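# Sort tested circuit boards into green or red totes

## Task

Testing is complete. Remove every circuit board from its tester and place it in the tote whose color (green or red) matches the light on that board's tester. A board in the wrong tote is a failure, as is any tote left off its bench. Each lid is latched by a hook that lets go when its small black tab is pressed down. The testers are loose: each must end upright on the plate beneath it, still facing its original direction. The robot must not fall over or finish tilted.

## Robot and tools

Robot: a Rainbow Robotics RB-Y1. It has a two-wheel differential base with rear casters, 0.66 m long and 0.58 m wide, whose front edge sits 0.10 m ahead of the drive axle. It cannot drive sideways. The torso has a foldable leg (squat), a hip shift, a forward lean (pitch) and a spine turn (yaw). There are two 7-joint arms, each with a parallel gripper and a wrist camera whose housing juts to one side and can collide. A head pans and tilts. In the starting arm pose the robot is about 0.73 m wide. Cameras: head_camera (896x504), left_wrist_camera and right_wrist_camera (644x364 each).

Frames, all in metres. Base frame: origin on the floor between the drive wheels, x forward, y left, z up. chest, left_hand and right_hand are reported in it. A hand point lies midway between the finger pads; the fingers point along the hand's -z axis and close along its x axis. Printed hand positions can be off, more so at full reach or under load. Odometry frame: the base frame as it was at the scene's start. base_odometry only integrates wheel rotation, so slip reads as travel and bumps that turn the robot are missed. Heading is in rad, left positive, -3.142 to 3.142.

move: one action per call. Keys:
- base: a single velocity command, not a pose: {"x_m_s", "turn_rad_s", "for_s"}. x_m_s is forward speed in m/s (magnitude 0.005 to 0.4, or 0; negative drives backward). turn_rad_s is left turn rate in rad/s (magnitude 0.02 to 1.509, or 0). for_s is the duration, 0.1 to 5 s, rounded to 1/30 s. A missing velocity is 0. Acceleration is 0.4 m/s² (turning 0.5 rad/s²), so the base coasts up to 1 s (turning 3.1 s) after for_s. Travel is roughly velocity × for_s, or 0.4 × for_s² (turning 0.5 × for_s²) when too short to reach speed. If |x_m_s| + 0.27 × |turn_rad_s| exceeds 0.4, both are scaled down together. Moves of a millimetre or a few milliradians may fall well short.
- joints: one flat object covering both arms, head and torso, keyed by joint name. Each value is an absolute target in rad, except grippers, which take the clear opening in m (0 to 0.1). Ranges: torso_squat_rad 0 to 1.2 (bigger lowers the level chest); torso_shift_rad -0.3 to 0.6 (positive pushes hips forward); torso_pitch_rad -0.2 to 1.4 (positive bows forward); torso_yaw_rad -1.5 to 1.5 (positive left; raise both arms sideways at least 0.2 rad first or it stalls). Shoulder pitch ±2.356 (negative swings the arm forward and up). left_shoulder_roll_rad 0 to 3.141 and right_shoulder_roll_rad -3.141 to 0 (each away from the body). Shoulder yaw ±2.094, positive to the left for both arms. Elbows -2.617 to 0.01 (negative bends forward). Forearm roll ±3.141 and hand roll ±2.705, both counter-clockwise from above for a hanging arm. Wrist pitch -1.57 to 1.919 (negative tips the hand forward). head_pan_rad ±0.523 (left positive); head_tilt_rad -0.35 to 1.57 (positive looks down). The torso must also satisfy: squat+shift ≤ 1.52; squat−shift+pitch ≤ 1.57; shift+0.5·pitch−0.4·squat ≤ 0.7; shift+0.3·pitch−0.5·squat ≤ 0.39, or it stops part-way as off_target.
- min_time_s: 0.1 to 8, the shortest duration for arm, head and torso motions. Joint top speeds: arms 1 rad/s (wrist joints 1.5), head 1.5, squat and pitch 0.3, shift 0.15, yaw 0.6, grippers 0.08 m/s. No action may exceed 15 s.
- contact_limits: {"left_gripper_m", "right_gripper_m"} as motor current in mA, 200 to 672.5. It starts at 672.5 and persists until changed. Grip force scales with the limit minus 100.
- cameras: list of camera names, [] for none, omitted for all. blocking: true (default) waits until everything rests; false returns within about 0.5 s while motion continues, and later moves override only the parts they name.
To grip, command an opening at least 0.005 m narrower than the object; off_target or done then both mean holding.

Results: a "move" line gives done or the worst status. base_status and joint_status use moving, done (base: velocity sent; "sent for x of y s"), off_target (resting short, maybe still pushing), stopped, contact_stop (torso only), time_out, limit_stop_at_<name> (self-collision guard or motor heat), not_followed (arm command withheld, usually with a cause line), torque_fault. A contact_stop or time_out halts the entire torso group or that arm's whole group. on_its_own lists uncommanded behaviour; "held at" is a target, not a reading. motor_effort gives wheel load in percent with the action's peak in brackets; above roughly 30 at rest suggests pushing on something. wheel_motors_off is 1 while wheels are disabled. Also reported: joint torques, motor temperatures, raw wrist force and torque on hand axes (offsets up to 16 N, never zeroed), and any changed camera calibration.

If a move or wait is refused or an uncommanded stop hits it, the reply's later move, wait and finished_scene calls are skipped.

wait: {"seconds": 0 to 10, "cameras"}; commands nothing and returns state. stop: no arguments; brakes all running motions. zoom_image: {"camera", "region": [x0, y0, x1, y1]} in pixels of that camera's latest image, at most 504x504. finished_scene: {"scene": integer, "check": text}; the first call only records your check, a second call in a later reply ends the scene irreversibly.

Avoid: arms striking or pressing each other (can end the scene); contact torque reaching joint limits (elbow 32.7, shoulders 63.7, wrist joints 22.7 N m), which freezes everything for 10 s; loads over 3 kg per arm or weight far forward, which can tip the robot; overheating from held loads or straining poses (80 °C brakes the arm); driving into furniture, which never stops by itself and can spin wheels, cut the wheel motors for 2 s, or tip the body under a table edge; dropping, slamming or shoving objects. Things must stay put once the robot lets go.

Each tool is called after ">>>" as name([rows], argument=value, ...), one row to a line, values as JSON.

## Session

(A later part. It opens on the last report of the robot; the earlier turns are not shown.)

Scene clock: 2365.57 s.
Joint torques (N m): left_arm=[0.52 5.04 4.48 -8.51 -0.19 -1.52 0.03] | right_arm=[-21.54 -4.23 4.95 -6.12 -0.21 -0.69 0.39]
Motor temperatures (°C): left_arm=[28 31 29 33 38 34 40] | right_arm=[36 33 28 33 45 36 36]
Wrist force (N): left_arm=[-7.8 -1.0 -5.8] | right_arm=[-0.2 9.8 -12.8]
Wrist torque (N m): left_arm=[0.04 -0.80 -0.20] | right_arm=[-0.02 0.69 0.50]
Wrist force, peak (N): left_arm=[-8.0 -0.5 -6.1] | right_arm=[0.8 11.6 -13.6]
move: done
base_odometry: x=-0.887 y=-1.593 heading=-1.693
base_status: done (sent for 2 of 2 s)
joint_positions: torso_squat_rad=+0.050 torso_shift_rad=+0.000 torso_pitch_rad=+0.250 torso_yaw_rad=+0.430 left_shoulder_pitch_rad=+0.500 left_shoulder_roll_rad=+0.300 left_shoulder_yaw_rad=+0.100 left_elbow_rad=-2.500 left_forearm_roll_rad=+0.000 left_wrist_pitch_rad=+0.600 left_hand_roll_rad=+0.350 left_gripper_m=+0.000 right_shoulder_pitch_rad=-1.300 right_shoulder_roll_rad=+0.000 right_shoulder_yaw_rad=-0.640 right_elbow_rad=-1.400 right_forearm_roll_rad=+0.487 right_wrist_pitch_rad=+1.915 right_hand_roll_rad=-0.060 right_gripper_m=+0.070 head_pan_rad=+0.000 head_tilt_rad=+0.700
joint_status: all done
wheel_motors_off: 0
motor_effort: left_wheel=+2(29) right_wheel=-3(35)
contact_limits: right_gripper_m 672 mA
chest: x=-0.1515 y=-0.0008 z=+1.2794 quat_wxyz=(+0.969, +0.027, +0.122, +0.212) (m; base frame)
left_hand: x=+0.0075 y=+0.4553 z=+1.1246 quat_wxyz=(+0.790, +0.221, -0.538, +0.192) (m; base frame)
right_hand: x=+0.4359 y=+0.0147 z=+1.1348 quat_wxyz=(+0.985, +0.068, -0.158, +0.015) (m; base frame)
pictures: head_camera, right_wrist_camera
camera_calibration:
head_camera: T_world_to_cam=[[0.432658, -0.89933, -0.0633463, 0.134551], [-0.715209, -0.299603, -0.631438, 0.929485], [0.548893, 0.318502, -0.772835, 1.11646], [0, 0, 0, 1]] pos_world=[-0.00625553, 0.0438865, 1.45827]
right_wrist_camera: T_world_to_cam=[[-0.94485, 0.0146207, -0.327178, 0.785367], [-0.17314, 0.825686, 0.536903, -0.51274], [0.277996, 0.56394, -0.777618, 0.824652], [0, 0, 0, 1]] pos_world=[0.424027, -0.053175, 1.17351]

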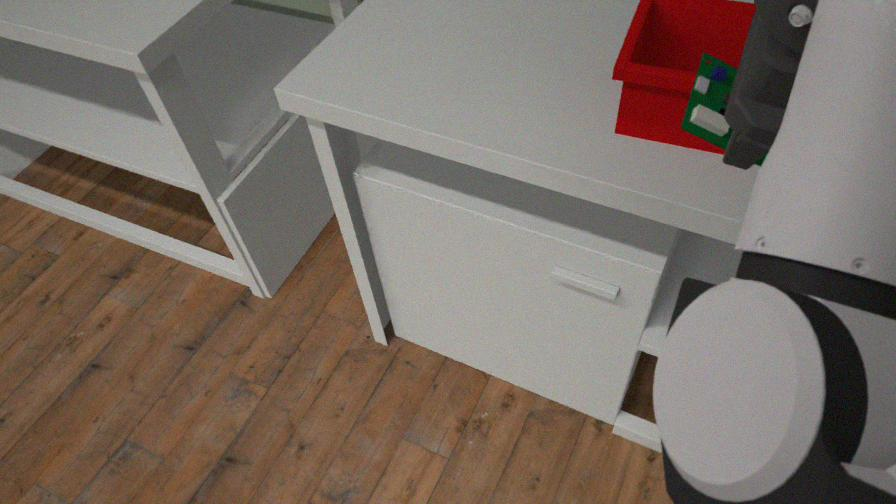

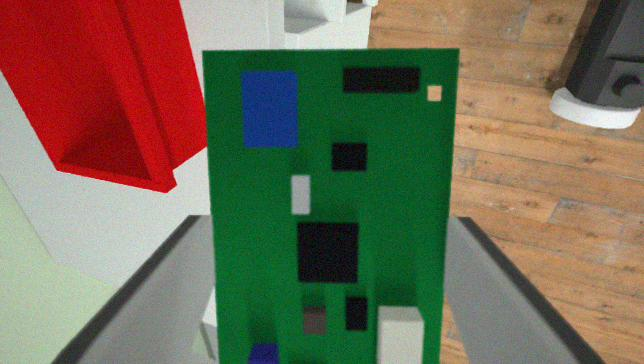

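>>> move(base={"x_m_s":0.16,"for_s":2}, cameras=["head_camera","right_wrist_camera"])

Scene clock: 2373.77 s.
Joint torques (N m): left_arm=[0.52 5.18 4.24 -8.57 -0.21 -1.55 0.05] | right_arm=[-21.9 -4.22 4.81 -6.08 -0.24 -0.75 0.44]
Motor temperatures (°C): left_arm=[28 31 29 33 38 34 40] | right_arm=[36 33 28 33 45 35 36]
Wrist force (N): left_arm=[-7.7 -0.9 -5.8] | right_arm=[0.1 9.8 -12.5]
Wrist torque (N m): left_arm=[0.04 -0.79 -0.19] | right_arm=[-0.03 0.69 0.49]
Wrist force, peak (N): left_arm=[-8.0 -0.6 -6.2] | right_arm=[0.3 10.2 -13.1]
move: done
base_odometry: x=-0.926 y=-1.910 heading=-1.693
base_status: done (sent for 2 of 2 s)
joint_positions: torso_squat_rad=+0.050 torso_shift_rad=+0.000 torso_pitch_rad=+0.250 torso_yaw_rad=+0.430 left_shoulder_pitch_rad=+0.500 left_shoulder_roll_rad=+0.300 left_shoulder_yaw_rad=+0.100 left_elbow_rad=-2.500 left_forearm_roll_rad=+0.000 left_wrist_pitch_rad=+0.600 left_hand_roll_rad=+0.350 left_gripper_m=+0.000 right_shoulder_pitch_rad=-1.300 right_shoulder_roll_rad=+0.000 right_shoulder_yaw_rad=-0.640 right_elbow_rad=-1.400 right_forearm_roll_rad=+0.487 right_wrist_pitch_rad=+1.915 right_hand_roll_rad=-0.060 right_gripper_m=+0.070 head_pan_rad=+0.000 head_tilt_rad=+0.700
joint_status: not commanded
wheel_motors_off: 0
motor_effort: left_wheel=+1(26) right_wheel=-3(19)
contact_limits: right_gripper_m 672 mA
chest: x=-0.1515 y=-0.0008 z=+1.2794 quat_wxyz=(+0.969, +0.027, +0.122, +0.212) (m; base frame)
left_hand: x=+0.0075 y=+0.4553 z=+1.1246 quat_wxyz=(+0.790, +0.221, -0.538, +0.192) (m; base frame)
right_hand: x=+0.4358 y=+0.0147 z=+1.1348 quat_wxyz=(+0.985, +0.068, -0.158, +0.015) (m; base frame)
pictures: head_camera, right_wrist_camera
camera_calibration:
head_camera: T_world_to_cam=[[0.432653, -0.899334, -0.0633194, 0.134532], [-0.715174, -0.299597, -0.63148, 0.929521], [0.548942, 0.318497, -0.772802, 1.11645], [0, 0, 0, 1]] pos_world=[-0.00630202, 0.0438849, 1.45829]
right_wrist_camera: T_world_to_cam=[[-0.944862, 0.0146241, -0.327142, 0.785289], [-0.173102, 0.825714, 0.536872, -0.512707], [0.277977, 0.563899, -0.777655, 0.824722], [0, 0, 0, 1]] pos_world=[0.423985, -0.0531945, 1.17351]

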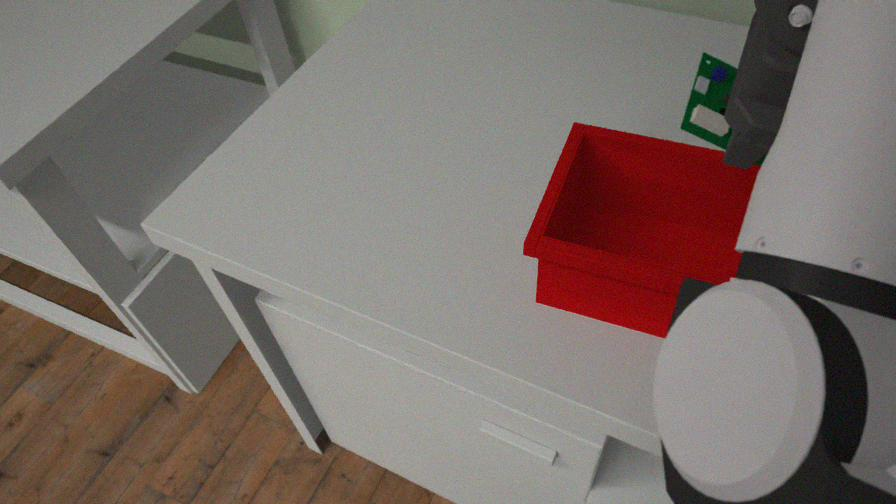

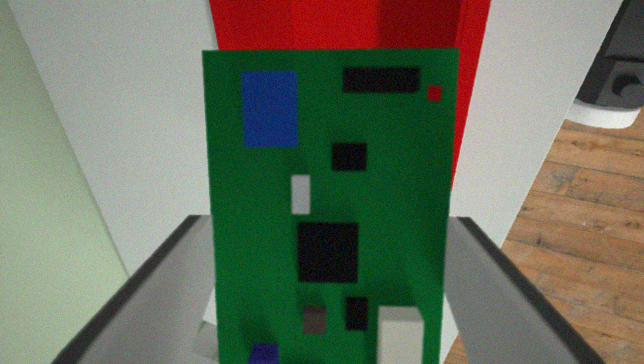

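>>> move(joints={"right_shoulder_pitch_rad":-1.15,"right_elbow_rad":-1.1,"right_wrist_pitch_rad":1.6,"torso_yaw_rad":0.49,"right_hand_roll_rad":-0.115}, min_time_s=1.8, cameras=["head_camera","right_wrist_camera"])

Scene clock: 2385.80 s.
Joint torques (N m): left_arm=[0.23 5.31 4.71 -8.49 -0.25 -1.57 0.01] | right_arm=[-21.45 -3.45 4.35 -6.93 0.05 -0.86 -0.27]
Motor temperatures (°C): left_arm=[28 31 29 33 38 34 40] | right_arm=[36 33 28 33 45 35 36]
Wrist force (N): left_arm=[-7.7 -0.9 -5.7] | right_arm=[0.5 10.4 -12.9]
Wrist torque (N m): left_arm=[0.04 -0.79 -0.18] | right_arm=[-0.04 0.75 0.50]
Wrist force, peak (N): left_arm=[-8.0 -1.0 -5.8] | right_arm=[0.9 10.8 -13.2]
move: done
base_odometry: x=-0.926 y=-1.910 heading=-1.693
base_status: not commanded
joint_positions: torso_squat_rad=+0.050 torso_shift_rad=+0.000 torso_pitch_rad=+0.250 torso_yaw_rad=+0.490 left_shoulder_pitch_rad=+0.500 left_shoulder_roll_rad=+0.300 left_shoulder_yaw_rad=+0.100 left_elbow_rad=-2.500 left_forearm_roll_rad=+0.000 left_wrist_pitch_rad=+0.600 left_hand_roll_rad=+0.350 left_gripper_m=+0.000 right_shoulder_pitch_rad=-1.150 right_shoulder_roll_rad=+0.000 right_shoulder_yaw_rad=-0.640 right_elbow_rad=-1.100 right_forearm_roll_rad=+0.487 right_wrist_pitch_rad=+1.600 right_hand_roll_rad=-0.115 right_gripper_m=+0.070 head_pan_rad=+0.000 head_tilt_rad=+0.700
joint_status: all done
wheel_motors_off: 0
motor_effort: left_wheel=+2(2) right_wheel=-5(7)
contact_limits: right_gripper_m 672 mA
chest: x=-0.1515 y=-0.0008 z=+1.2794 quat_wxyz=(+0.963, +0.031, +0.121, +0.241) (m; base frame)
left_hand: x=-0.0193 y=+0.4660 z=+1.1315 quat_wxyz=(+0.783, +0.243, -0.533, +0.210) (m; base frame)
right_hand: x=+0.4358 y=+0.0547 z=+0.9990 quat_wxyz=(+0.990, +0.028, -0.122, +0.066) (m; base frame)
pictures: head_camera, right_wrist_camera
camera_calibration:
head_camera: T_world_to_cam=[[0.484089, -0.871675, -0.0764235, 0.159109], [-0.696823, -0.331206, -0.636192, 0.938308], [0.529241, 0.361227, -0.767736, 1.10701], [0, 0, 0, 1]] pos_world=[-0.00906558, 0.0495817, 1.459]
right_wrist_camera: T_world_to_cam=[[-0.95991, -0.102348, -0.260954, 0.687079], [-0.218509, 0.856332, 0.46792, -0.385828], [0.175572, 0.506182, -0.844366, 0.810978], [0, 0, 0, 1]] pos_world=[0.432842, -0.00978386, 1.04459]

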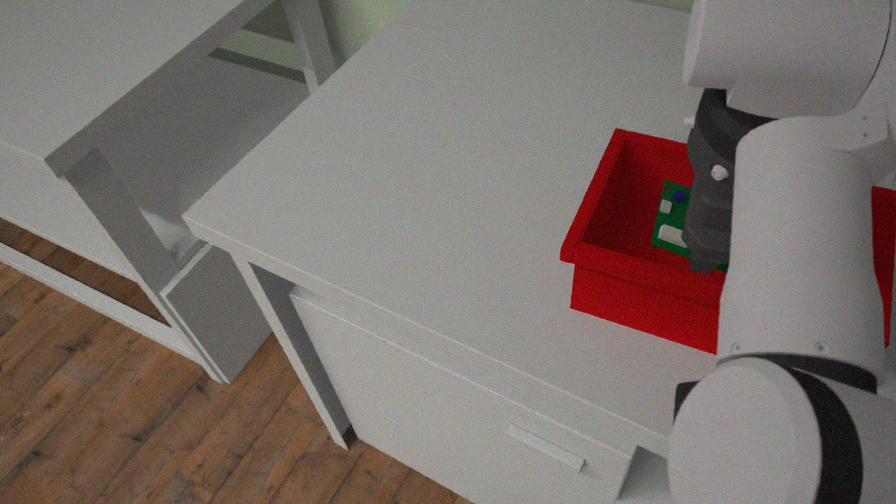

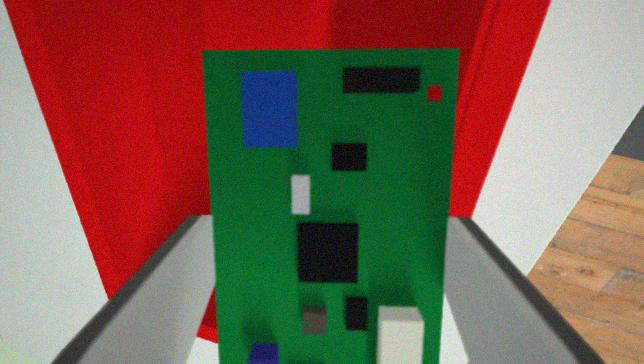

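>>> move(base={"x_m_s":0.05,"for_s":0.25})

>>> move(joints={"torso_pitch_rad":0.32,"right_shoulder_pitch_rad":-1.17,"right_elbow_rad":-1.0,"right_wrist_pitch_rad":1.53}, min_time_s=1.2, cameras=["head_camera","right_wrist_camera"])

Scene clock: 2394.40 s.
Joint torques (N m): left_arm=[0.26 5.14 4.85 -8.46 -0.27 -1.48 0.08] | right_arm=[-21.99 -2.97 4.47 -7.3 0.01 -0.81 -0.3]
Motor temperatures (°C): left_arm=[28 31 29 33 38 34 40] | right_arm=[36 33 28 33 45 35 36]
Wrist force (N): left_arm=[-7.7 -0.8 -5.9] | right_arm=[1.1 10.6 -12.9]
Wrist torque (N m): left_arm=[0.02 -0.79 -0.18] | right_arm=[-0.05 0.82 0.50]
Wrist force, peak (N): left_arm=[-8.0 -1.1 -5.9] | right_arm=[0.8 10.8 -13.3]
move: done
base_odometry: x=-0.927 y=-1.924 heading=-1.693
base_status: done (sent for 0.27 of 0.27 s)
joint_positions: torso_squat_rad=+0.050 torso_shift_rad=+0.000 torso_pitch_rad=+0.250 torso_yaw_rad=+0.490 left_shoulder_pitch_rad=+0.500 left_shoulder_roll_rad=+0.300 left_shoulder_yaw_rad=+0.100 left_elbow_rad=-2.500 left_forearm_roll_rad=+0.000 left_wrist_pitch_rad=+0.600 left_hand_roll_rad=+0.350 left_gripper_m=+0.000 right_shoulder_pitch_rad=-1.150 right_shoulder_roll_rad=+0.000 right_shoulder_yaw_rad=-0.640 right_elbow_rad=-1.100 right_forearm_roll_rad=+0.487 right_wrist_pitch_rad=+1.600 right_hand_roll_rad=-0.115 right_gripper_m=+0.070 head_pan_rad=+0.000 head_tilt_rad=+0.700
joint_status: not commanded
wheel_motors_off: 0
motor_effort: left_wheel=+1(23) right_wheel=-4(18)
contact_limits: right_gripper_m 672 mA
chest: x=-0.1515 y=-0.0008 z=+1.2794 quat_wxyz=(+0.963, +0.031, +0.121, +0.241) (m; base frame)
left_hand: x=-0.0193 y=+0.4660 z=+1.1315 quat_wxyz=(+0.783, +0.243, -0.533, +0.210) (m; base frame)
right_hand: x=+0.4358 y=+0.0547 z=+0.9989 quat_wxyz=(+0.990, +0.028, -0.122, +0.066) (m; base frame)
pictures: head_camera, left_wrist_camera, right_wrist_camera
camera_calibration:
head_camera: T_world_to_cam=[[0.484106, -0.871666, -0.0764199, 0.159112], [-0.696807, -0.331216, -0.636205, 0.938321], [0.529246, 0.361241, -0.767726, 1.10701], [0, 0, 0, 1]] pos_world=[-0.00907826, 0.0495836, 1.459]
left_wrist_camera: T_world_to_cam=[[0.343517, 0.0903953, 0.934786, -1.0945], [0.162154, -0.986117, 0.0357705, 0.456433], [0.925042, 0.139291, -0.353406, 0.42188], [0, 0, 0, 1]] pos_world=[-0.0882878, 0.49027, 1.15589]
right_wrist_camera: T_world_to_cam=[[-0.959933, -0.102391, -0.260855, 0.686943], [-0.218488, 0.856356, 0.467886, -0.385777], [0.175478, 0.506133, -0.844415, 0.811031], [0, 0, 0, 1]] pos_world=[0.432814, -0.00978992, 1.04454]

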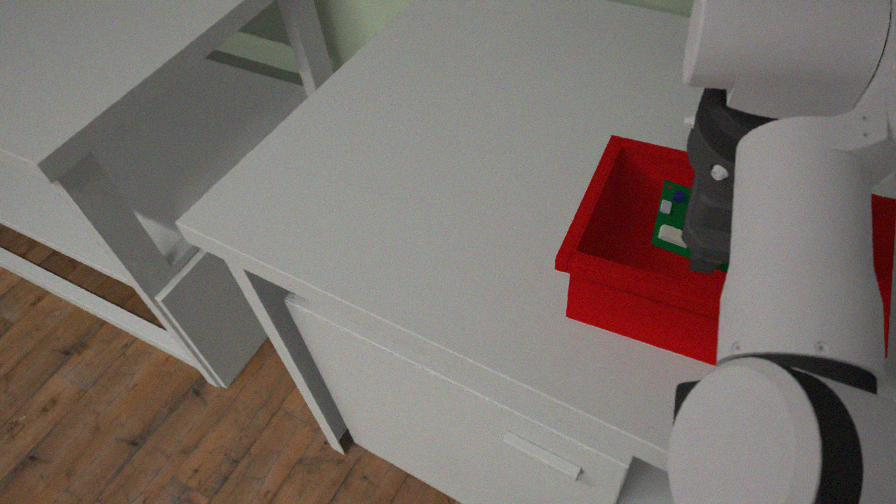

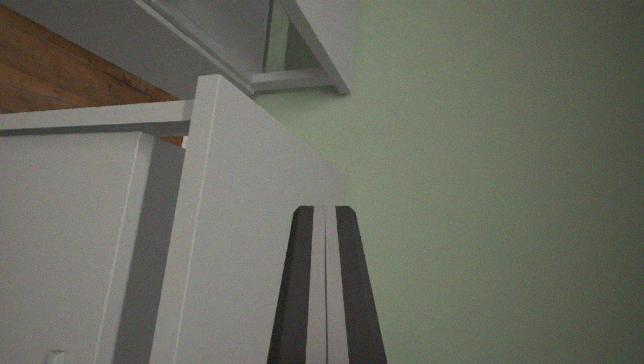

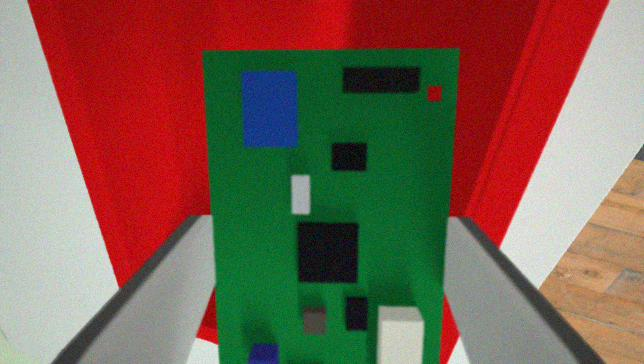

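Scene clock: 2395.90 s.
Joint torques (N m): left_arm=[1.19 5.36 4.93 -8.26 -0.26 -1.46 0.04] | right_arm=[-23.78 -1.58 4.06 -6.67 0.02 -0.72 -0.37]
Motor temperatures (°C): left_arm=[28 31 29 33 38 34 40] | right_arm=[36 33 28 33 45 35 36]
Wrist force (N): left_arm=[-7.4 -1.3 -6.2] | right_arm=[1.3 10.5 -12.8]
Wrist torque (N m): left_arm=[0.06 -0.76 -0.18] | right_arm=[-0.01 0.80 0.52]
Wrist force, peak (N): left_arm=[-7.8 -1.3 -6.2] | right_arm=[1.3 10.8 -13.2]
move: done
base_odometry: x=-0.927 y=-1.924 heading=-1.693
base_status: not commanded
joint_positions: torso_squat_rad=+0.050 torso_shift_rad=+0.000 torso_pitch_rad=+0.320 torso_yaw_rad=+0.490 left_shoulder_pitch_rad=+0.500 left_shoulder_roll_rad=+0.300 left_shoulder_yaw_rad=+0.100 left_elbow_rad=-2.500 left_forearm_roll_rad=+0.000 left_wrist_pitch_rad=+0.600 left_hand_roll_rad=+0.350 left_gripper_m=+0.000 right_shoulder_pitch_rad=-1.170 right_shoulder_roll_rad=+0.000 right_shoulder_yaw_rad=-0.640 right_elbow_rad=-1.000 right_forearm_roll_rad=+0.487 right_wrist_pitch_rad=+1.530 right_hand_roll_rad=-0.115 right_gripper_m=+0.070 head_pan_rad=+0.000 head_tilt_rad=+0.700
joint_status: all done
wheel_motors_off: 0
motor_effort: left_wheel=+0(2) right_wheel=-3(6)
contact_limits: right_gripper_m 672 mA
chest: x=-0.1307 y=-0.0008 z=+1.2734 quat_wxyz=(+0.958, +0.039, +0.154, +0.239) (m; base frame)
left_hand: x=-0.0092 y=+0.4660 z=+1.1165 quat_wxyz=(+0.801, +0.250, -0.505, +0.202) (m; base frame)
right_hand: x=+0.4341 y=+0.0714 z=+0.9390 quat_wxyz=(+0.992, +0.031, -0.087, +0.090) (m; base frame)
pictures: head_camera, right_wrist_camera
camera_calibration:
head_camera: T_world_to_cam=[[0.47762, -0.871643, -0.110084, 0.1906], [-0.739569, -0.331251, -0.585927, 0.879333], [0.474253, 0.361265, -0.802852, 1.12887], [0, 0, 0, 1]] pos_world=[0.0239246, 0.0495949, 1.44252]
right_wrist_camera: T_world_to_cam=[[-0.969077, -0.151583, -0.194711, 0.616797], [-0.228876, 0.847075, 0.479666, -0.378356], [0.0922259, 0.509398, -0.855575, 0.798664], [0, 0, 0, 1]] pos_world=[0.43747, 0.00715373, 0.984898]

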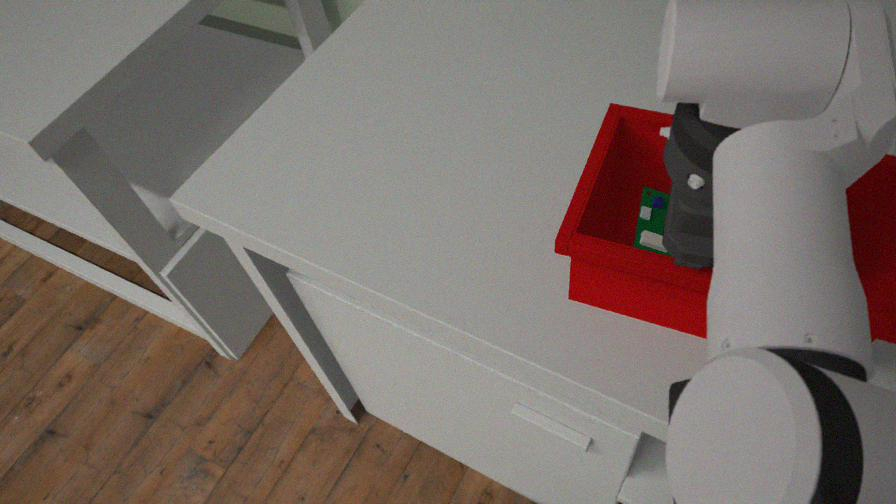

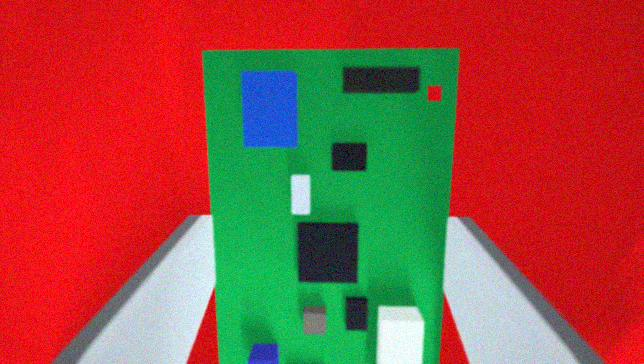

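Inside. Release, retreat.

>>> move(joints={"right_gripper_m":0.083}, min_time_s=1, cameras=["right_wrist_camera"])

>>> move(joints={"torso_pitch_rad":0.25,"right_shoulder_pitch_rad":-1.2,"right_elbow_rad":-1.3,"right_wrist_pitch_rad":1.8}, cameras=["right_wrist_camera"])

>>> move(joints={"right_shoulder_pitch_rad":-1.3,"right_elbow_rad":-1.5}, cameras=[])

>>> move(base={"x_m_s":-0.4,"for_s":2.2}, cameras=["head_camera"])

"min_time_s" has no arm, head or torso joint beside it: it slows only arm, head and torso motions. Command such a joint too, or leave it out
Scene clock: 2403.50 s.
Joint torques (N m): left_arm=[1.19 5.44 4.76 -8.18 -0.27 -1.42 0.06] | right_arm=[-23.68 -1.69 4 -6.59 -0.04 -0.69 -0.28]
Motor temperatures (°C): left_arm=[28 31 29 33 38 34 40] | right_arm=[36 33 28 33 45 35 36]
Wrist force (N): left_arm=[-7.5 -1.2 -6.2] | right_arm=[1.3 10.6 -13.2]
Wrist torque (N m): left_arm=[0.06 -0.77 -0.19] | right_arm=[-0.07 0.82 0.49]
Wrist force, peak (N): left_arm=[-7.8 -1.5 -6.3] | right_arm=[1.4 10.7 -13.3]
base_odometry: x=-0.927 y=-1.924 heading=-1.693
base_status: not commanded
joint_positions: torso_squat_rad=+0.050 torso_shift_rad=+0.000 torso_pitch_rad=+0.320 torso_yaw_rad=+0.490 left_shoulder_pitch_rad=+0.500 left_shoulder_roll_rad=+0.300 left_shoulder_yaw_rad=+0.100 left_elbow_rad=-2.500 left_forearm_roll_rad=+0.000 left_wrist_pitch_rad=+0.600 left_hand_roll_rad=+0.350 left_gripper_m=+0.000 right_shoulder_pitch_rad=-1.170 right_shoulder_roll_rad=+0.000 right_shoulder_yaw_rad=-0.640 right_elbow_rad=-1.000 right_forearm_roll_rad=+0.487 right_wrist_pitch_rad=+1.530 right_hand_roll_rad=-0.115 right_gripper_m=+0.070 head_pan_rad=+0.000 head_tilt_rad=+0.700
joint_status: all done
wheel_motors_off: 0
motor_effort: left_wheel=+1(2) right_wheel=-4(6)
contact_limits: right_gripper_m 672 mA
chest: x=-0.1307 y=-0.0008 z=+1.2734 quat_wxyz=(+0.958, +0.039, +0.154, +0.239) (m; base frame)
left_hand: x=-0.0092 y=+0.4660 z=+1.1165 quat_wxyz=(+0.801, +0.250, -0.505, +0.202) (m; base frame)
right_hand: x=+0.4341 y=+0.0714 z=+0.9390 quat_wxyz=(+0.992, +0.031, -0.087, +0.090) (m; base frame)
pictures: none

not run: a call was refused earlier in this reply.

not run: a call was refused earlier in this reply.

not run: a call was refused earlier in this reply.

>>> move(joints={"right_gripper_m":0.083}, cameras=["right_wrist_camera"])

>>> move(joints={"torso_pitch_rad":0.25,"right_shoulder_pitch_rad":-1.2,"right_elbow_rad":-1.3,"right_wrist_pitch_rad":1.8}, cameras=["right_wrist_camera"])

>>> move(joints={"right_shoulder_pitch_rad":-1.3,"right_elbow_rad":-1.5}, cameras=[])

>>> move(base={"x_m_s":-0.4,"for_s":2.3}, cameras=["head_camera"])

>>> move(joints={"torso_pitch_rad":0.1,"torso_yaw_rad":0,"right_shoulder_pitch_rad":0.3,"right_shoulder_yaw_rad":-0.2,"right_elbow_rad":-2.3,"right_forearm_roll_rad":0,"right_wrist_pitch_rad":0.6,"right_hand_roll_rad":0,"right_gripper_m":0,"head_tilt_rad":0.6}, cameras=["head_camera"])

Scene clock: 2410.90 s.
Joint torques (N m): left_arm=[1.35 5.3 4.91 -8.27 -0.35 -1.4 0] | right_arm=[-22.97 -1.76 4.22 -6.7 -0.07 -0.31 -0.31]
Motor temperatures (°C): left_arm=[28 31 29 33 38 34 40] | right_arm=[36 33 28 33 45 35 36]
Wrist force (N): left_arm=[-7.5 -1.1 -6.4] | right_arm=[2.2 10.1 -12.7]
Wrist torque (N m): left_arm=[0.06 -0.78 -0.18] | right_arm=[0.00 0.78 0.50]
Wrist force, peak (N): left_arm=[-7.9 -1.2 -6.2] | right_arm=[1.3 10.6 -13.7]
move: done
base_odometry: x=-0.927 y=-1.924 heading=-1.693
base_status: not commanded
joint_positions: torso_squat_rad=+0.050 torso_shift_rad=+0.000 torso_pitch_rad=+0.320 torso_yaw_rad=+0.490 left_shoulder_pitch_rad=+0.500 left_shoulder_roll_rad=+0.300 left_shoulder_yaw_rad=+0.100 left_elbow_rad=-2.500 left_forearm_roll_rad=+0.000 left_wrist_pitch_rad=+0.600 left_hand_roll_rad=+0.350 left_gripper_m=+0.000 right_shoulder_pitch_rad=-1.170 right_shoulder_roll_rad=+0.000 right_shoulder_yaw_rad=-0.640 right_elbow_rad=-1.000 right_forearm_roll_rad=+0.487 right_wrist_pitch_rad=+1.530 right_hand_roll_rad=-0.115 right_gripper_m=+0.083 head_pan_rad=+0.000 head_tilt_rad=+0.700
joint_status: all done
wheel_motors_off: 0
motor_effort: left_wheel=+1(1) right_wheel=-6(6)
contact_limits: right_gripper_m 672 mA
chest: x=-0.1307 y=-0.0008 z=+1.2734 quat_wxyz=(+0.958, +0.039, +0.154, +0.239) (m; base frame)
left_hand: x=-0.0092 y=+0.4660 z=+1.1165 quat_wxyz=(+0.801, +0.250, -0.505, +0.202) (m; base frame)
right_hand: x=+0.4342 y=+0.0715 z=+0.9391 quat_wxyz=(+0.992, +0.031, -0.088, +0.090) (m; base frame)
pictures: right_wrist_camera
camera_calibration:
right_wrist_camera: T_world_to_cam=[[-0.969016, -0.151593, -0.195005, 0.61716], [-0.229045, 0.846994, 0.479729, -0.378435], [0.092444, 0.50953, -0.855473, 0.798524], [0, 0, 0, 1]] pos_world=[0.437541, 0.00721815, 0.985011]

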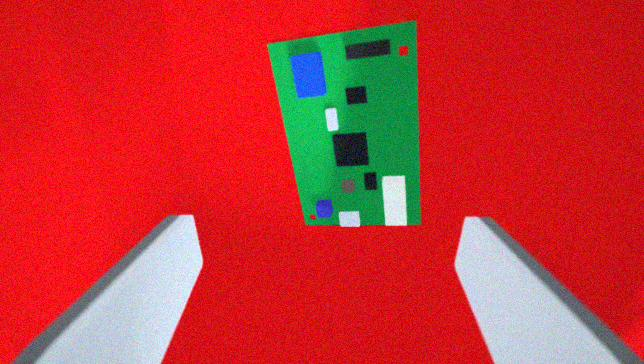

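Scene clock: 2412.00 s.
Joint torques (N m): left_arm=[0.35 5.12 4.46 -8.54 -0.27 -1.48 -0.03] | right_arm=[-21.86 -3.48 4.78 -6.45 -0.19 -0.81 -0.33]
Motor temperatures (°C): left_arm=[28 31 29 33 38 34 40] | right_arm=[36 33 28 33 45 35 36]
Wrist force (N): left_arm=[-7.6 -0.7 -5.9] | right_arm=[0.7 10.2 -12.6]
Wrist torque (N m): left_arm=[0.02 -0.76 -0.19] | right_arm=[-0.03 0.75 0.48]
Wrist force, peak (N): left_arm=[-7.9 -1.1 -6.3] | right_arm=[2.6 10.5 -13.8]
move: done
base_odometry: x=-0.927 y=-1.924 heading=-1.693
base_status: not commanded
joint_positions: torso_squat_rad=+0.050 torso_shift_rad=+0.000 torso_pitch_rad=+0.250 torso_yaw_rad=+0.490 left_shoulder_pitch_rad=+0.500 left_shoulder_roll_rad=+0.300 left_shoulder_yaw_rad=+0.100 left_elbow_rad=-2.500 left_forearm_roll_rad=+0.000 left_wrist_pitch_rad=+0.600 left_hand_roll_rad=+0.350 left_gripper_m=+0.000 right_shoulder_pitch_rad=-1.200 right_shoulder_roll_rad=+0.000 right_shoulder_yaw_rad=-0.640 right_elbow_rad=-1.300 right_forearm_roll_rad=+0.487 right_wrist_pitch_rad=+1.800 right_hand_roll_rad=-0.115 right_gripper_m=+0.083 head_pan_rad=+0.000 head_tilt_rad=+0.700
joint_status: all done
wheel_motors_off: 0
motor_effort: left_wheel=+3(4) right_wheel=-3(5)
contact_limits: right_gripper_m 672 mA
chest: x=-0.1515 y=-0.0008 z=+1.2794 quat_wxyz=(+0.963, +0.031, +0.121, +0.241) (m; base frame)
left_hand: x=-0.0194 y=+0.4660 z=+1.1315 quat_wxyz=(+0.783, +0.243, -0.533, +0.210) (m; base frame)
right_hand: x=+0.4339 y=+0.0419 z=+1.0666 quat_wxyz=(+0.990, +0.050, -0.129, +0.026) (m; base frame)
pictures: right_wrist_camera
camera_calibration:
right_wrist_camera: T_world_to_cam=[[-0.962106, -0.0161267, -0.2722, 0.710934], [-0.159274, 0.843489, 0.512989, -0.480173], [0.221325, 0.536904, -0.814094, 0.821423], [0, 0, 0, 1]] pos_world=[0.425714, -0.0245397, 1.10856]

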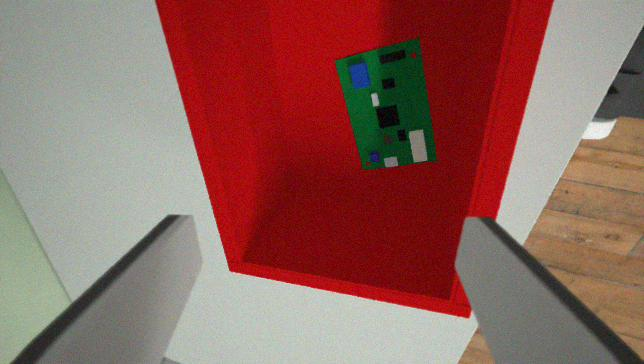

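Scene clock: 2412.80 s.
Joint torques (N m): left_arm=[0.37 5.07 4.52 -8.56 -0.15 -1.54 0.06] | right_arm=[-20.69 -4.16 5.22 -5.56 -0.35 -1.07 -0.33]
Motor temperatures (°C): left_arm=[28 31 29 33 38 34 40] | right_arm=[36 33 28 33 45 35 36]
Wrist force (N): left_arm=[-7.6 -1.0 -5.6] | right_arm=[-0.6 9.3 -11.9]
Wrist torque (N m): left_arm=[0.06 -0.76 -0.19] | right_arm=[0.01 0.70 0.46]
Wrist force, peak (N): left_arm=[-7.9 -1.0 -5.8] | right_arm=[-0.4 10.0 -14.1]
move: done
base_odometry: x=-0.927 y=-1.924 heading=-1.693
base_status: not commanded
joint_positions: torso_squat_rad=+0.050 torso_shift_rad=+0.000 torso_pitch_rad=+0.250 torso_yaw_rad=+0.490 left_shoulder_pitch_rad=+0.500 left_shoulder_roll_rad=+0.300 left_shoulder_yaw_rad=+0.100 left_elbow_rad=-2.500 left_forearm_roll_rad=+0.000 left_wrist_pitch_rad=+0.600 left_hand_roll_rad=+0.350 left_gripper_m=+0.000 right_shoulder_pitch_rad=-1.301 right_shoulder_roll_rad=+0.000 right_shoulder_yaw_rad=-0.640 right_elbow_rad=-1.500 right_forearm_roll_rad=+0.487 right_wrist_pitch_rad=+1.800 right_hand_roll_rad=-0.115 right_gripper_m=+0.083 head_pan_rad=+0.000 head_tilt_rad=+0.700
joint_status: all done
wheel_motors_off: 0
motor_effort: left_wheel=+3(4) right_wheel=-1(4)
contact_limits: right_gripper_m 672 mA
chest: x=-0.1515 y=-0.0008 z=+1.2794 quat_wxyz=(+0.963, +0.031, +0.121, +0.241) (m; base frame)
left_hand: x=-0.0194 y=+0.4660 z=+1.1315 quat_wxyz=(+0.783, +0.243, -0.533, +0.210) (m; base frame)
right_hand: x=+0.4657 y=+0.0413 z=+1.1725 quat_wxyz=(+0.962, +0.107, -0.250, -0.012) (m; base frame)
pictures: none
No camera images: "cameras" was empty.

Scene clock: 2416.70 s.
Joint torques (N m): left_arm=[0.55 5.28 4.61 -8.23 -0.25 -1.51 0.01] | right_arm=[-21.64 -3.97 4.99 -5.82 -0.29 -1.13 -0.34]
Motor temperatures (°C): left_arm=[28 31 29 33 38 34 40] | right_arm=[36 33 28 33 45 35 36]
Wrist force (N): left_arm=[-7.5 -1.0 -6.0] | right_arm=[-0.5 9.5 -12.0]
Wrist torque (N m): left_arm=[0.06 -0.77 -0.20] | right_arm=[0.01 0.70 0.46]
Wrist force, peak (N): left_arm=[-7.7 -1.0 -6.3] | right_arm=[-0.2 9.6 -12.4]
move: done
base_odometry: x=-0.815 y=-1.010 heading=-1.693
base_status: done (sent for 2.3 of 2.3 s)
joint_positions: torso_squat_rad=+0.050 torso_shift_rad=+0.000 torso_pitch_rad=+0.250 torso_yaw_rad=+0.490 left_shoulder_pitch_rad=+0.500 left_shoulder_roll_rad=+0.300 left_shoulder_yaw_rad=+0.100 left_elbow_rad=-2.500 left_forearm_roll_rad=+0.000 left_wrist_pitch_rad=+0.600 left_hand_roll_rad=+0.350 left_gripper_m=+0.000 right_shoulder_pitch_rad=-1.300 right_shoulder_roll_rad=+0.000 right_shoulder_yaw_rad=-0.640 right_elbow_rad=-1.500 right_forearm_roll_rad=+0.487 right_wrist_pitch_rad=+1.800 right_hand_roll_rad=-0.115 right_gripper_m=+0.083 head_pan_rad=+0.000 head_tilt_rad=+0.700
joint_status: not commanded
wheel_motors_off: 0
motor_effort: left_wheel=+5(30) right_wheel=-2(25)
contact_limits: right_gripper_m 672 mA
chest: x=-0.1515 y=-0.0008 z=+1.2794 quat_wxyz=(+0.963, +0.031, +0.121, +0.241) (m; base frame)
left_hand: x=-0.0194 y=+0.4660 z=+1.1315 quat_wxyz=(+0.783, +0.243, -0.533, +0.210) (m; base frame)
right_hand: x=+0.4657 y=+0.0413 z=+1.1724 quat_wxyz=(+0.962, +0.107, -0.250, -0.012) (m; base frame)
pictures: head_camera
camera_calibration:
head_camera: T_world_to_cam=[[0.48412, -0.871659, -0.0764095, 0.159098], [-0.696752, -0.331201, -0.636272, 0.938389], [0.529306, 0.361271, -0.767671, 1.10698], [0, 0, 0, 1]] pos_world=[-0.00912711, 0.0495565, 1.45902]

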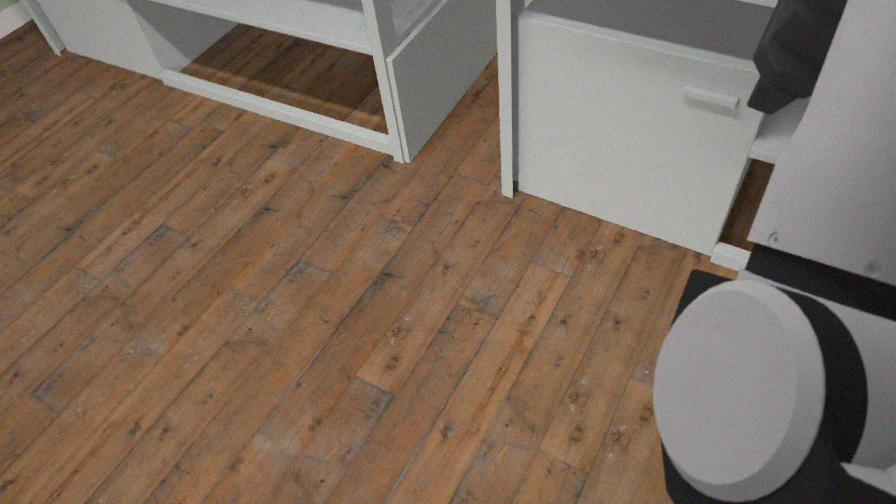

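Scene clock: 2418.97 s.
Joint torques (N m): left_arm=[-1.53 4.19 3.44 -8.74 -0.12 -1.65 0.03] | right_arm=[-4.53 -2.19 -0.84 -9.62 0.09 -1.76 0.23]
Motor temperatures (°C): left_arm=[28 31 29 33 38 34 40] | right_arm=[36 33 28 33 45 35 36]
Wrist force (N): left_arm=[-7.8 -0.2 -5.5] | right_arm=[-4.1 11.1 -8.1]
Wrist torque (N m): left_arm=[0.00 -0.77 -0.18] | right_arm=[-0.11 0.49 0.46]
Wrist force, peak (N): left_arm=[-8.2 0.2 -6.0] | right_arm=[-1.8 10.8 -11.7]
move: done
base_odometry: x=-0.815 y=-1.010 heading=-1.693
base_status: not commanded
joint_positions: torso_squat_rad=+0.050 torso_shift_rad=+0.000 torso_pitch_rad=+0.100 torso_yaw_rad=+0.000 left_shoulder_pitch_rad=+0.500 left_shoulder_roll_rad=+0.300 left_shoulder_yaw_rad=+0.100 left_elbow_rad=-2.500 left_forearm_roll_rad=+0.000 left_wrist_pitch_rad=+0.600 left_hand_roll_rad=+0.350 left_gripper_m=+0.000 right_shoulder_pitch_rad=+0.300 right_shoulder_roll_rad=+0.000 right_shoulder_yaw_rad=-0.200 right_elbow_rad=-2.300 right_forearm_roll_rad=+0.000 right_wrist_pitch_rad=+0.600 right_hand_roll_rad=+0.000 right_gripper_m=+0.000 head_pan_rad=+0.000 head_tilt_rad=+0.600
joint_status: all done
wheel_motors_off: 0
motor_effort: left_wheel=+5(7) right_wheel=-5(6)
contact_limits: right_gripper_m 672 mA
chest: x=-0.1971 y=-0.0008 z=+1.2875 quat_wxyz=(+0.999, +0.000, +0.050, +0.000) (m; base frame)
left_hand: x=+0.1549 y=+0.3335 z=+1.1408 quat_wxyz=(+0.779, +0.059, -0.621, +0.057) (m; base frame)
right_hand: x=+0.1909 y=-0.3591 z=+1.1058 quat_wxyz=(+0.782, -0.126, -0.605, -0.082) (m; base frame)
pictures: head_camera
camera_calibration:
head_camera: T_world_to_cam=[[0.0201268, -0.99876, 0.0455331, -0.0670335], [-0.613138, -0.0483032, -0.788498, 1.1341], [0.78972, -0.0120481, -0.613349, 0.972011], [0, 0, 0, 1]] pos_world=[-0.070905, -0.000458592, 1.49347]

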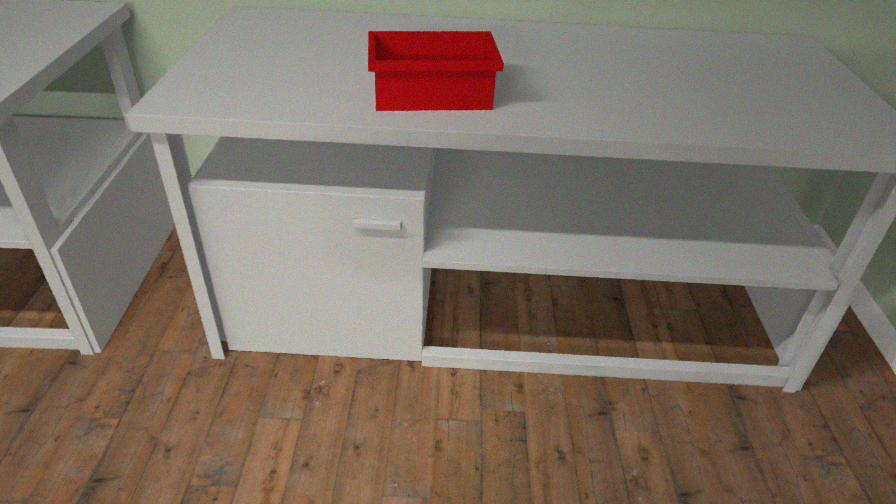

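>>> move(base={"turn_rad_s":0.8,"for_s":2.95}, cameras=[])

>>> move(base={"x_m_s":0.4,"for_s":5}, cameras=[])

>>> move(base={"x_m_s":0.4,"for_s":2.26}, cameras=["head_camera"])

Scene clock: 2430.10 s.
Joint torques (N m): left_arm=[-1.3 4.31 3.61 -8.76 -0.12 -1.72 0.07] | right_arm=[-4.33 -2.17 -0.85 -9.54 0.17 -1.74 0.26]
Motor temperatures (°C): left_arm=[28 31 29 33 38 34 40] | right_arm=[36 33 28 33 45 36 36]
Wrist force (N): left_arm=[-7.8 -0.2 -5.2] | right_arm=[-3.9 11.0 -8.4]
Wrist torque (N m): left_arm=[0.02 -0.75 -0.17] | right_arm=[-0.09 0.50 0.47]
Wrist force, peak (N): left_arm=[-8.1 -0.1 -5.6] | right_arm=[-3.9 11.8 -8.4]
move: done
base_odometry: x=-0.815 y=-1.010 heading=+0.680
base_status: done (sent for 2.97 of 2.97 s)
joint_positions: torso_squat_rad=+0.050 torso_shift_rad=+0.000 torso_pitch_rad=+0.100 torso_yaw_rad=+0.000 left_shoulder_pitch_rad=+0.500 left_shoulder_roll_rad=+0.300 left_shoulder_yaw_rad=+0.100 left_elbow_rad=-2.500 left_forearm_roll_rad=+0.000 left_wrist_pitch_rad=+0.600 left_hand_roll_rad=+0.350 left_gripper_m=+0.000 right_shoulder_pitch_rad=+0.300 right_shoulder_roll_rad=+0.000 right_shoulder_yaw_rad=-0.200 right_elbow_rad=-2.300 right_forearm_roll_rad=+0.000 right_wrist_pitch_rad=+0.600 right_hand_roll_rad=+0.000 right_gripper_m=+0.000 head_pan_rad=+0.000 head_tilt_rad=+0.600
joint_status: not commanded
wheel_motors_off: 0
motor_effort: left_wheel=+1(28) right_wheel=+4(32)
contact_limits: right_gripper_m 672 mA
chest: x=-0.1972 y=-0.0008 z=+1.2875 quat_wxyz=(+0.999, +0.000, +0.050, +0.000) (m; base frame)
left_hand: x=+0.1549 y=+0.3335 z=+1.1409 quat_wxyz=(+0.779, +0.059, -0.621, +0.057) (m; base frame)
right_hand: x=+0.1909 y=-0.3591 z=+1.1058 quat_wxyz=(+0.782, -0.126, -0.605, -0.082) (m; base frame)
pictures: none
No camera images: "cameras" was empty.

Scene clock: 2436.67 s.
Joint torques (N m): left_arm=[-1.22 4.22 3.39 -8.76 -0.15 -1.67 0.1] | right_arm=[-4.25 -2.03 -0.94 -9.52 0.11 -1.85 0.3]
Motor temperatures (°C): left_arm=[28 31 29 33 38 34 40] | right_arm=[36 33 28 33 45 36 36]
Wrist force (N): left_arm=[-7.9 -0.3 -5.2] | right_arm=[-3.9 11.3 -8.3]
Wrist torque (N m): left_arm=[0.03 -0.79 -0.17] | right_arm=[-0.12 0.50 0.48]
Wrist force, peak (N): left_arm=[-8.1 -0.1 -5.7] | right_arm=[-4.0 11.5 -8.7]
move: done
base_odometry: x=+0.740 y=+0.248 heading=+0.681
base_status: done (sent for 5 of 5 s)
joint_positions: torso_squat_rad=+0.050 torso_shift_rad=+0.000 torso_pitch_rad=+0.100 torso_yaw_rad=+0.000 left_shoulder_pitch_rad=+0.500 left_shoulder_roll_rad=+0.300 left_shoulder_yaw_rad=+0.100 left_elbow_rad=-2.500 left_forearm_roll_rad=+0.000 left_wrist_pitch_rad=+0.600 left_hand_roll_rad=+0.350 left_gripper_m=+0.000 right_shoulder_pitch_rad=+0.300 right_shoulder_roll_rad=+0.000 right_shoulder_yaw_rad=-0.200 right_elbow_rad=-2.300 right_forearm_roll_rad=+0.000 right_wrist_pitch_rad=+0.600 right_hand_roll_rad=+0.000 right_gripper_m=+0.000 head_pan_rad=+0.000 head_tilt_rad=+0.600
joint_status: not commanded
wheel_motors_off: 0
motor_effort: left_wheel=+3(30) right_wheel=-5(34)
contact_limits: right_gripper_m 672 mA
chest: x=-0.1971 y=-0.0008 z=+1.2875 quat_wxyz=(+0.999, +0.000, +0.050, +0.000) (m; base frame)
left_hand: x=+0.1549 y=+0.3335 z=+1.1408 quat_wxyz=(+0.779, +0.059, -0.621, +0.057) (m; base frame)
right_hand: x=+0.1910 y=-0.3591 z=+1.1058 quat_wxyz=(+0.782, -0.126, -0.605, -0.082) (m; base frame)
pictures: none
No camera images: "cameras" was empty.

Scene clock: 2440.50 s.
Joint torques (N m): left_arm=[-1.21 4.18 3.39 -8.83 -0.12 -1.62 0.01] | right_arm=[-4.08 -2.12 -0.68 -9.56 0.11 -1.85 0.24]
Motor temperatures (°C): left_arm=[28 31 29 33 38 34 40] | right_arm=[36 33 28 33 45 36 36]
Wrist force (N): left_arm=[-7.9 -0.3 -5.3] | right_arm=[-3.7 11.3 -8.1]
Wrist torque (N m): left_arm=[0.02 -0.78 -0.19] | right_arm=[-0.14 0.55 0.46]
Wrist force, peak (N): left_arm=[-8.0 -0.1 -5.9] | right_arm=[-4.0 11.9 -8.5]
move: done
base_odometry: x=+1.444 y=+0.819 heading=+0.681
base_status: done (sent for 2.27 of 2.27 s)
joint_positions: torso_squat_rad=+0.050 torso_shift_rad=+0.000 torso_pitch_rad=+0.100 torso_yaw_rad=+0.000 left_shoulder_pitch_rad=+0.500 left_shoulder_roll_rad=+0.300 left_shoulder_yaw_rad=+0.100 left_elbow_rad=-2.500 left_forearm_roll_rad=+0.000 left_wrist_pitch_rad=+0.600 left_hand_roll_rad=+0.350 left_gripper_m=+0.000 right_shoulder_pitch_rad=+0.300 right_shoulder_roll_rad=+0.000 right_shoulder_yaw_rad=-0.200 right_elbow_rad=-2.300 right_forearm_roll_rad=+0.000 right_wrist_pitch_rad=+0.600 right_hand_roll_rad=+0.000 right_gripper_m=+0.000 head_pan_rad=+0.000 head_tilt_rad=+0.600
joint_status: not commanded
wheel_motors_off: 0
motor_effort: left_wheel=+2(28) right_wheel=-3(19)
contact_limits: right_gripper_m 672 mA
chest: x=-0.1971 y=-0.0008 z=+1.2875 quat_wxyz=(+0.999, +0.000, +0.050, +0.000) (m; base frame)
left_hand: x=+0.1549 y=+0.3335 z=+1.1408 quat_wxyz=(+0.779, +0.059, -0.621, +0.057) (m; base frame)
right_hand: x=+0.1910 y=-0.3591 z=+1.1058 quat_wxyz=(+0.782, -0.126, -0.605, -0.082) (m; base frame)
pictures: head_camera
camera_calibration:
head_camera: T_world_to_cam=[[0.0201628, -0.99876, 0.0455208, -0.0670225], [-0.613163, -0.0483152, -0.788477, 1.13408], [0.789699, -0.0120138, -0.613377, 0.972028], [0, 0, 0, 1]] pos_world=[-0.0708796, -0.000468219, 1.49347]

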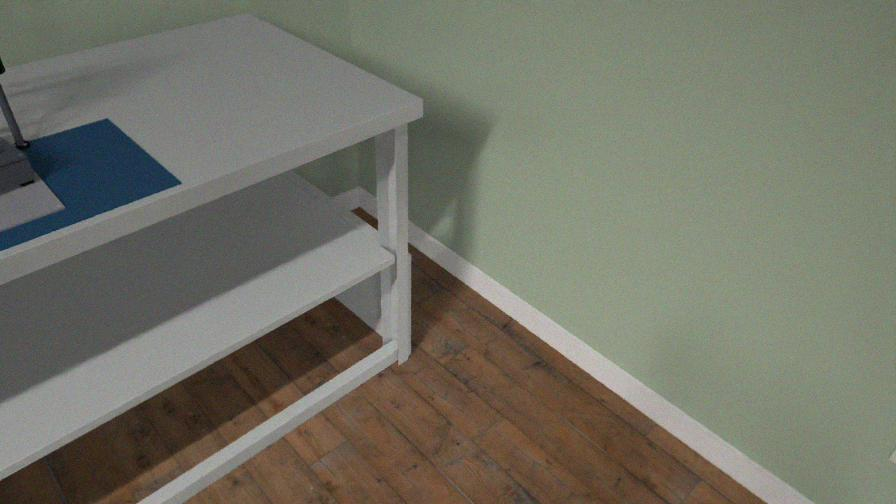

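>>> move(base={"turn_rad_s":0.6,"for_s":1.23}, cameras=[])

>>> move(base={"x_m_s":0.3,"for_s":2.6}, joints={"head_tilt_rad":0.85,"torso_pitch_rad":0.22,"right_shoulder_pitch_rad":-0.3,"right_elbow_rad":-2.2}, cameras=["head_camera"])

>>> zoom_image(camera="head_camera", region=[250, 0, 750, 400])

Scene clock: 2448.70 s.
Joint torques (N m): left_arm=[-1.24 4.33 3.41 -8.91 -0.14 -1.65 0.02] | right_arm=[-4.07 -2.05 -0.79 -9.43 0.1 -1.82 0.24]
Motor temperatures (°C): left_arm=[28 31 29 33 37 34 40] | right_arm=[35 33 28 33 45 36 36]
Wrist force (N): left_arm=[-8.1 -0.2 -5.1] | right_arm=[-3.8 11.0 -8.3]
Wrist torque (N m): left_arm=[0.00 -0.80 -0.19] | right_arm=[-0.08 0.53 0.45]
Wrist force, peak (N): left_arm=[-8.2 0.1 -5.3] | right_arm=[-4.1 11.7 -8.3]
move: done
base_odometry: x=+1.444 y=+0.819 heading=+1.420
base_status: done (sent for 1.23 of 1.23 s)
joint_positions: torso_squat_rad=+0.050 torso_shift_rad=+0.000 torso_pitch_rad=+0.100 torso_yaw_rad=+0.000 left_shoulder_pitch_rad=+0.500 left_shoulder_roll_rad=+0.300 left_shoulder_yaw_rad=+0.100 left_elbow_rad=-2.500 left_forearm_roll_rad=+0.000 left_wrist_pitch_rad=+0.600 left_hand_roll_rad=+0.350 left_gripper_m=+0.000 right_shoulder_pitch_rad=+0.300 right_shoulder_roll_rad=+0.000 right_shoulder_yaw_rad=-0.200 right_elbow_rad=-2.300 right_forearm_roll_rad=+0.000 right_wrist_pitch_rad=+0.600 right_hand_roll_rad=+0.000 right_gripper_m=+0.000 head_pan_rad=+0.000 head_tilt_rad=+0.600
joint_status: not commanded
wheel_motors_off: 0
motor_effort: left_wheel=+0(30) right_wheel=+4(30)
contact_limits: right_gripper_m 672 mA
chest: x=-0.1971 y=-0.0008 z=+1.2875 quat_wxyz=(+0.999, +0.000, +0.050, +0.000) (m; base frame)
left_hand: x=+0.1549 y=+0.3335 z=+1.1409 quat_wxyz=(+0.779, +0.059, -0.621, +0.057) (m; base frame)
right_hand: x=+0.1910 y=-0.3591 z=+1.1058 quat_wxyz=(+0.782, -0.126, -0.605, -0.082) (m; base frame)
pictures: none
No camera images: "cameras" was empty.

Scene clock: 2452.50 s.
Joint torques (N m): left_arm=[0.14 4.31 3.5 -8.91 -0.18 -1.66 0.04] | right_arm=[-9.32 -2.11 0.21 -8.35 -0.02 -1.96 0.24]
Motor temperatures (°C): left_arm=[28 31 29 33 37 34 40] | right_arm=[35 33 28 33 45 36 36]
Wrist force (N): left_arm=[-7.6 -0.5 -6.1] | right_arm=[-4.2 10.7 -6.2]
Wrist torque (N m): left_arm=[0.02 -0.77 -0.20] | right_arm=[-0.13 0.48 0.44]
Wrist force, peak (N): left_arm=[-8.1 -0.2 -5.9] | right_arm=[-5.0 10.7 -7.7]
move: done
base_odometry: x=+1.561 y=+1.590 heading=+1.421
base_status: done (sent for 2.6 of 2.6 s)
joint_positions: torso_squat_rad=+0.050 torso_shift_rad=+0.000 torso_pitch_rad=+0.220 torso_yaw_rad=+0.000 left_shoulder_pitch_rad=+0.500 left_shoulder_roll_rad=+0.300 left_shoulder_yaw_rad=+0.100 left_elbow_rad=-2.500 left_forearm_roll_rad=+0.000 left_wrist_pitch_rad=+0.600 left_hand_roll_rad=+0.350 left_gripper_m=+0.000 right_shoulder_pitch_rad=-0.300 right_shoulder_roll_rad=+0.000 right_shoulder_yaw_rad=-0.200 right_elbow_rad=-2.200 right_forearm_roll_rad=+0.000 right_wrist_pitch_rad=+0.600 right_hand_roll_rad=+0.000 right_gripper_m=+0.000 head_pan_rad=+0.000 head_tilt_rad=+0.850
joint_status: all done
wheel_motors_off: 0
motor_effort: left_wheel=+1(31) right_wheel=-5(38)
contact_limits: right_gripper_m 672 mA
chest: x=-0.1605 y=-0.0008 z=+1.2816 quat_wxyz=(+0.994, +0.000, +0.110, +0.000) (m; base frame)
left_hand: x=+0.1714 y=+0.3336 z=+1.0938 quat_wxyz=(+0.815, +0.063, -0.573, +0.053) (m; base frame)
right_hand: x=+0.3493 y=-0.2666 z=+1.2455 quat_wxyz=(+0.674, -0.029, -0.737, -0.041) (m; base frame)
pictures: head_camera
camera_calibration:
head_camera: T_world_to_cam=[[0.0355854, -0.998751, 0.0350745, -0.0508133], [-0.856746, -0.0485572, -0.513447, 0.732998], [0.514509, -0.0117787, -0.857404, 1.25014], [0, 0, 0, 1]] pos_world=[-0.0134048, -0.00043253, 1.45001]

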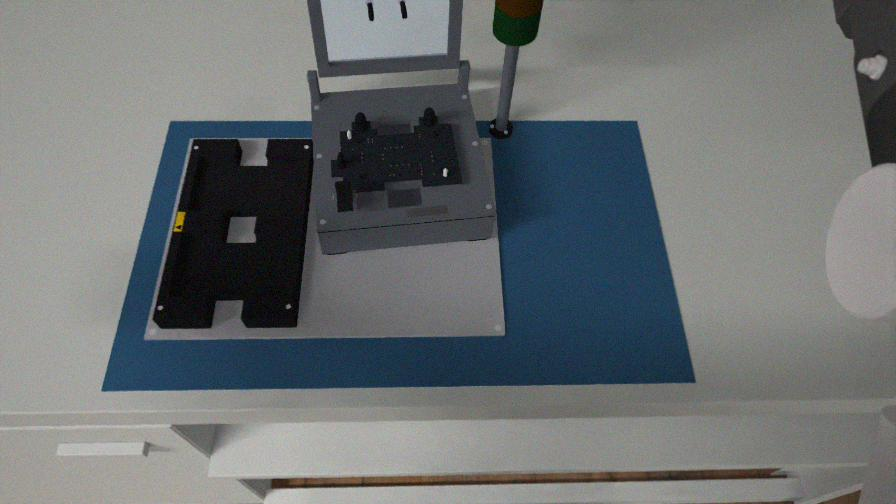

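Scaled by 1.008 from the camera's 896x504 image, which has a finer 1280x720 frame.

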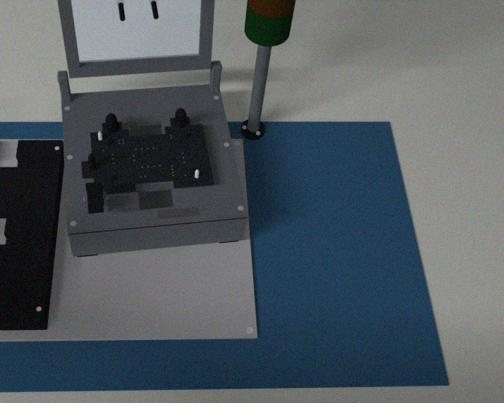

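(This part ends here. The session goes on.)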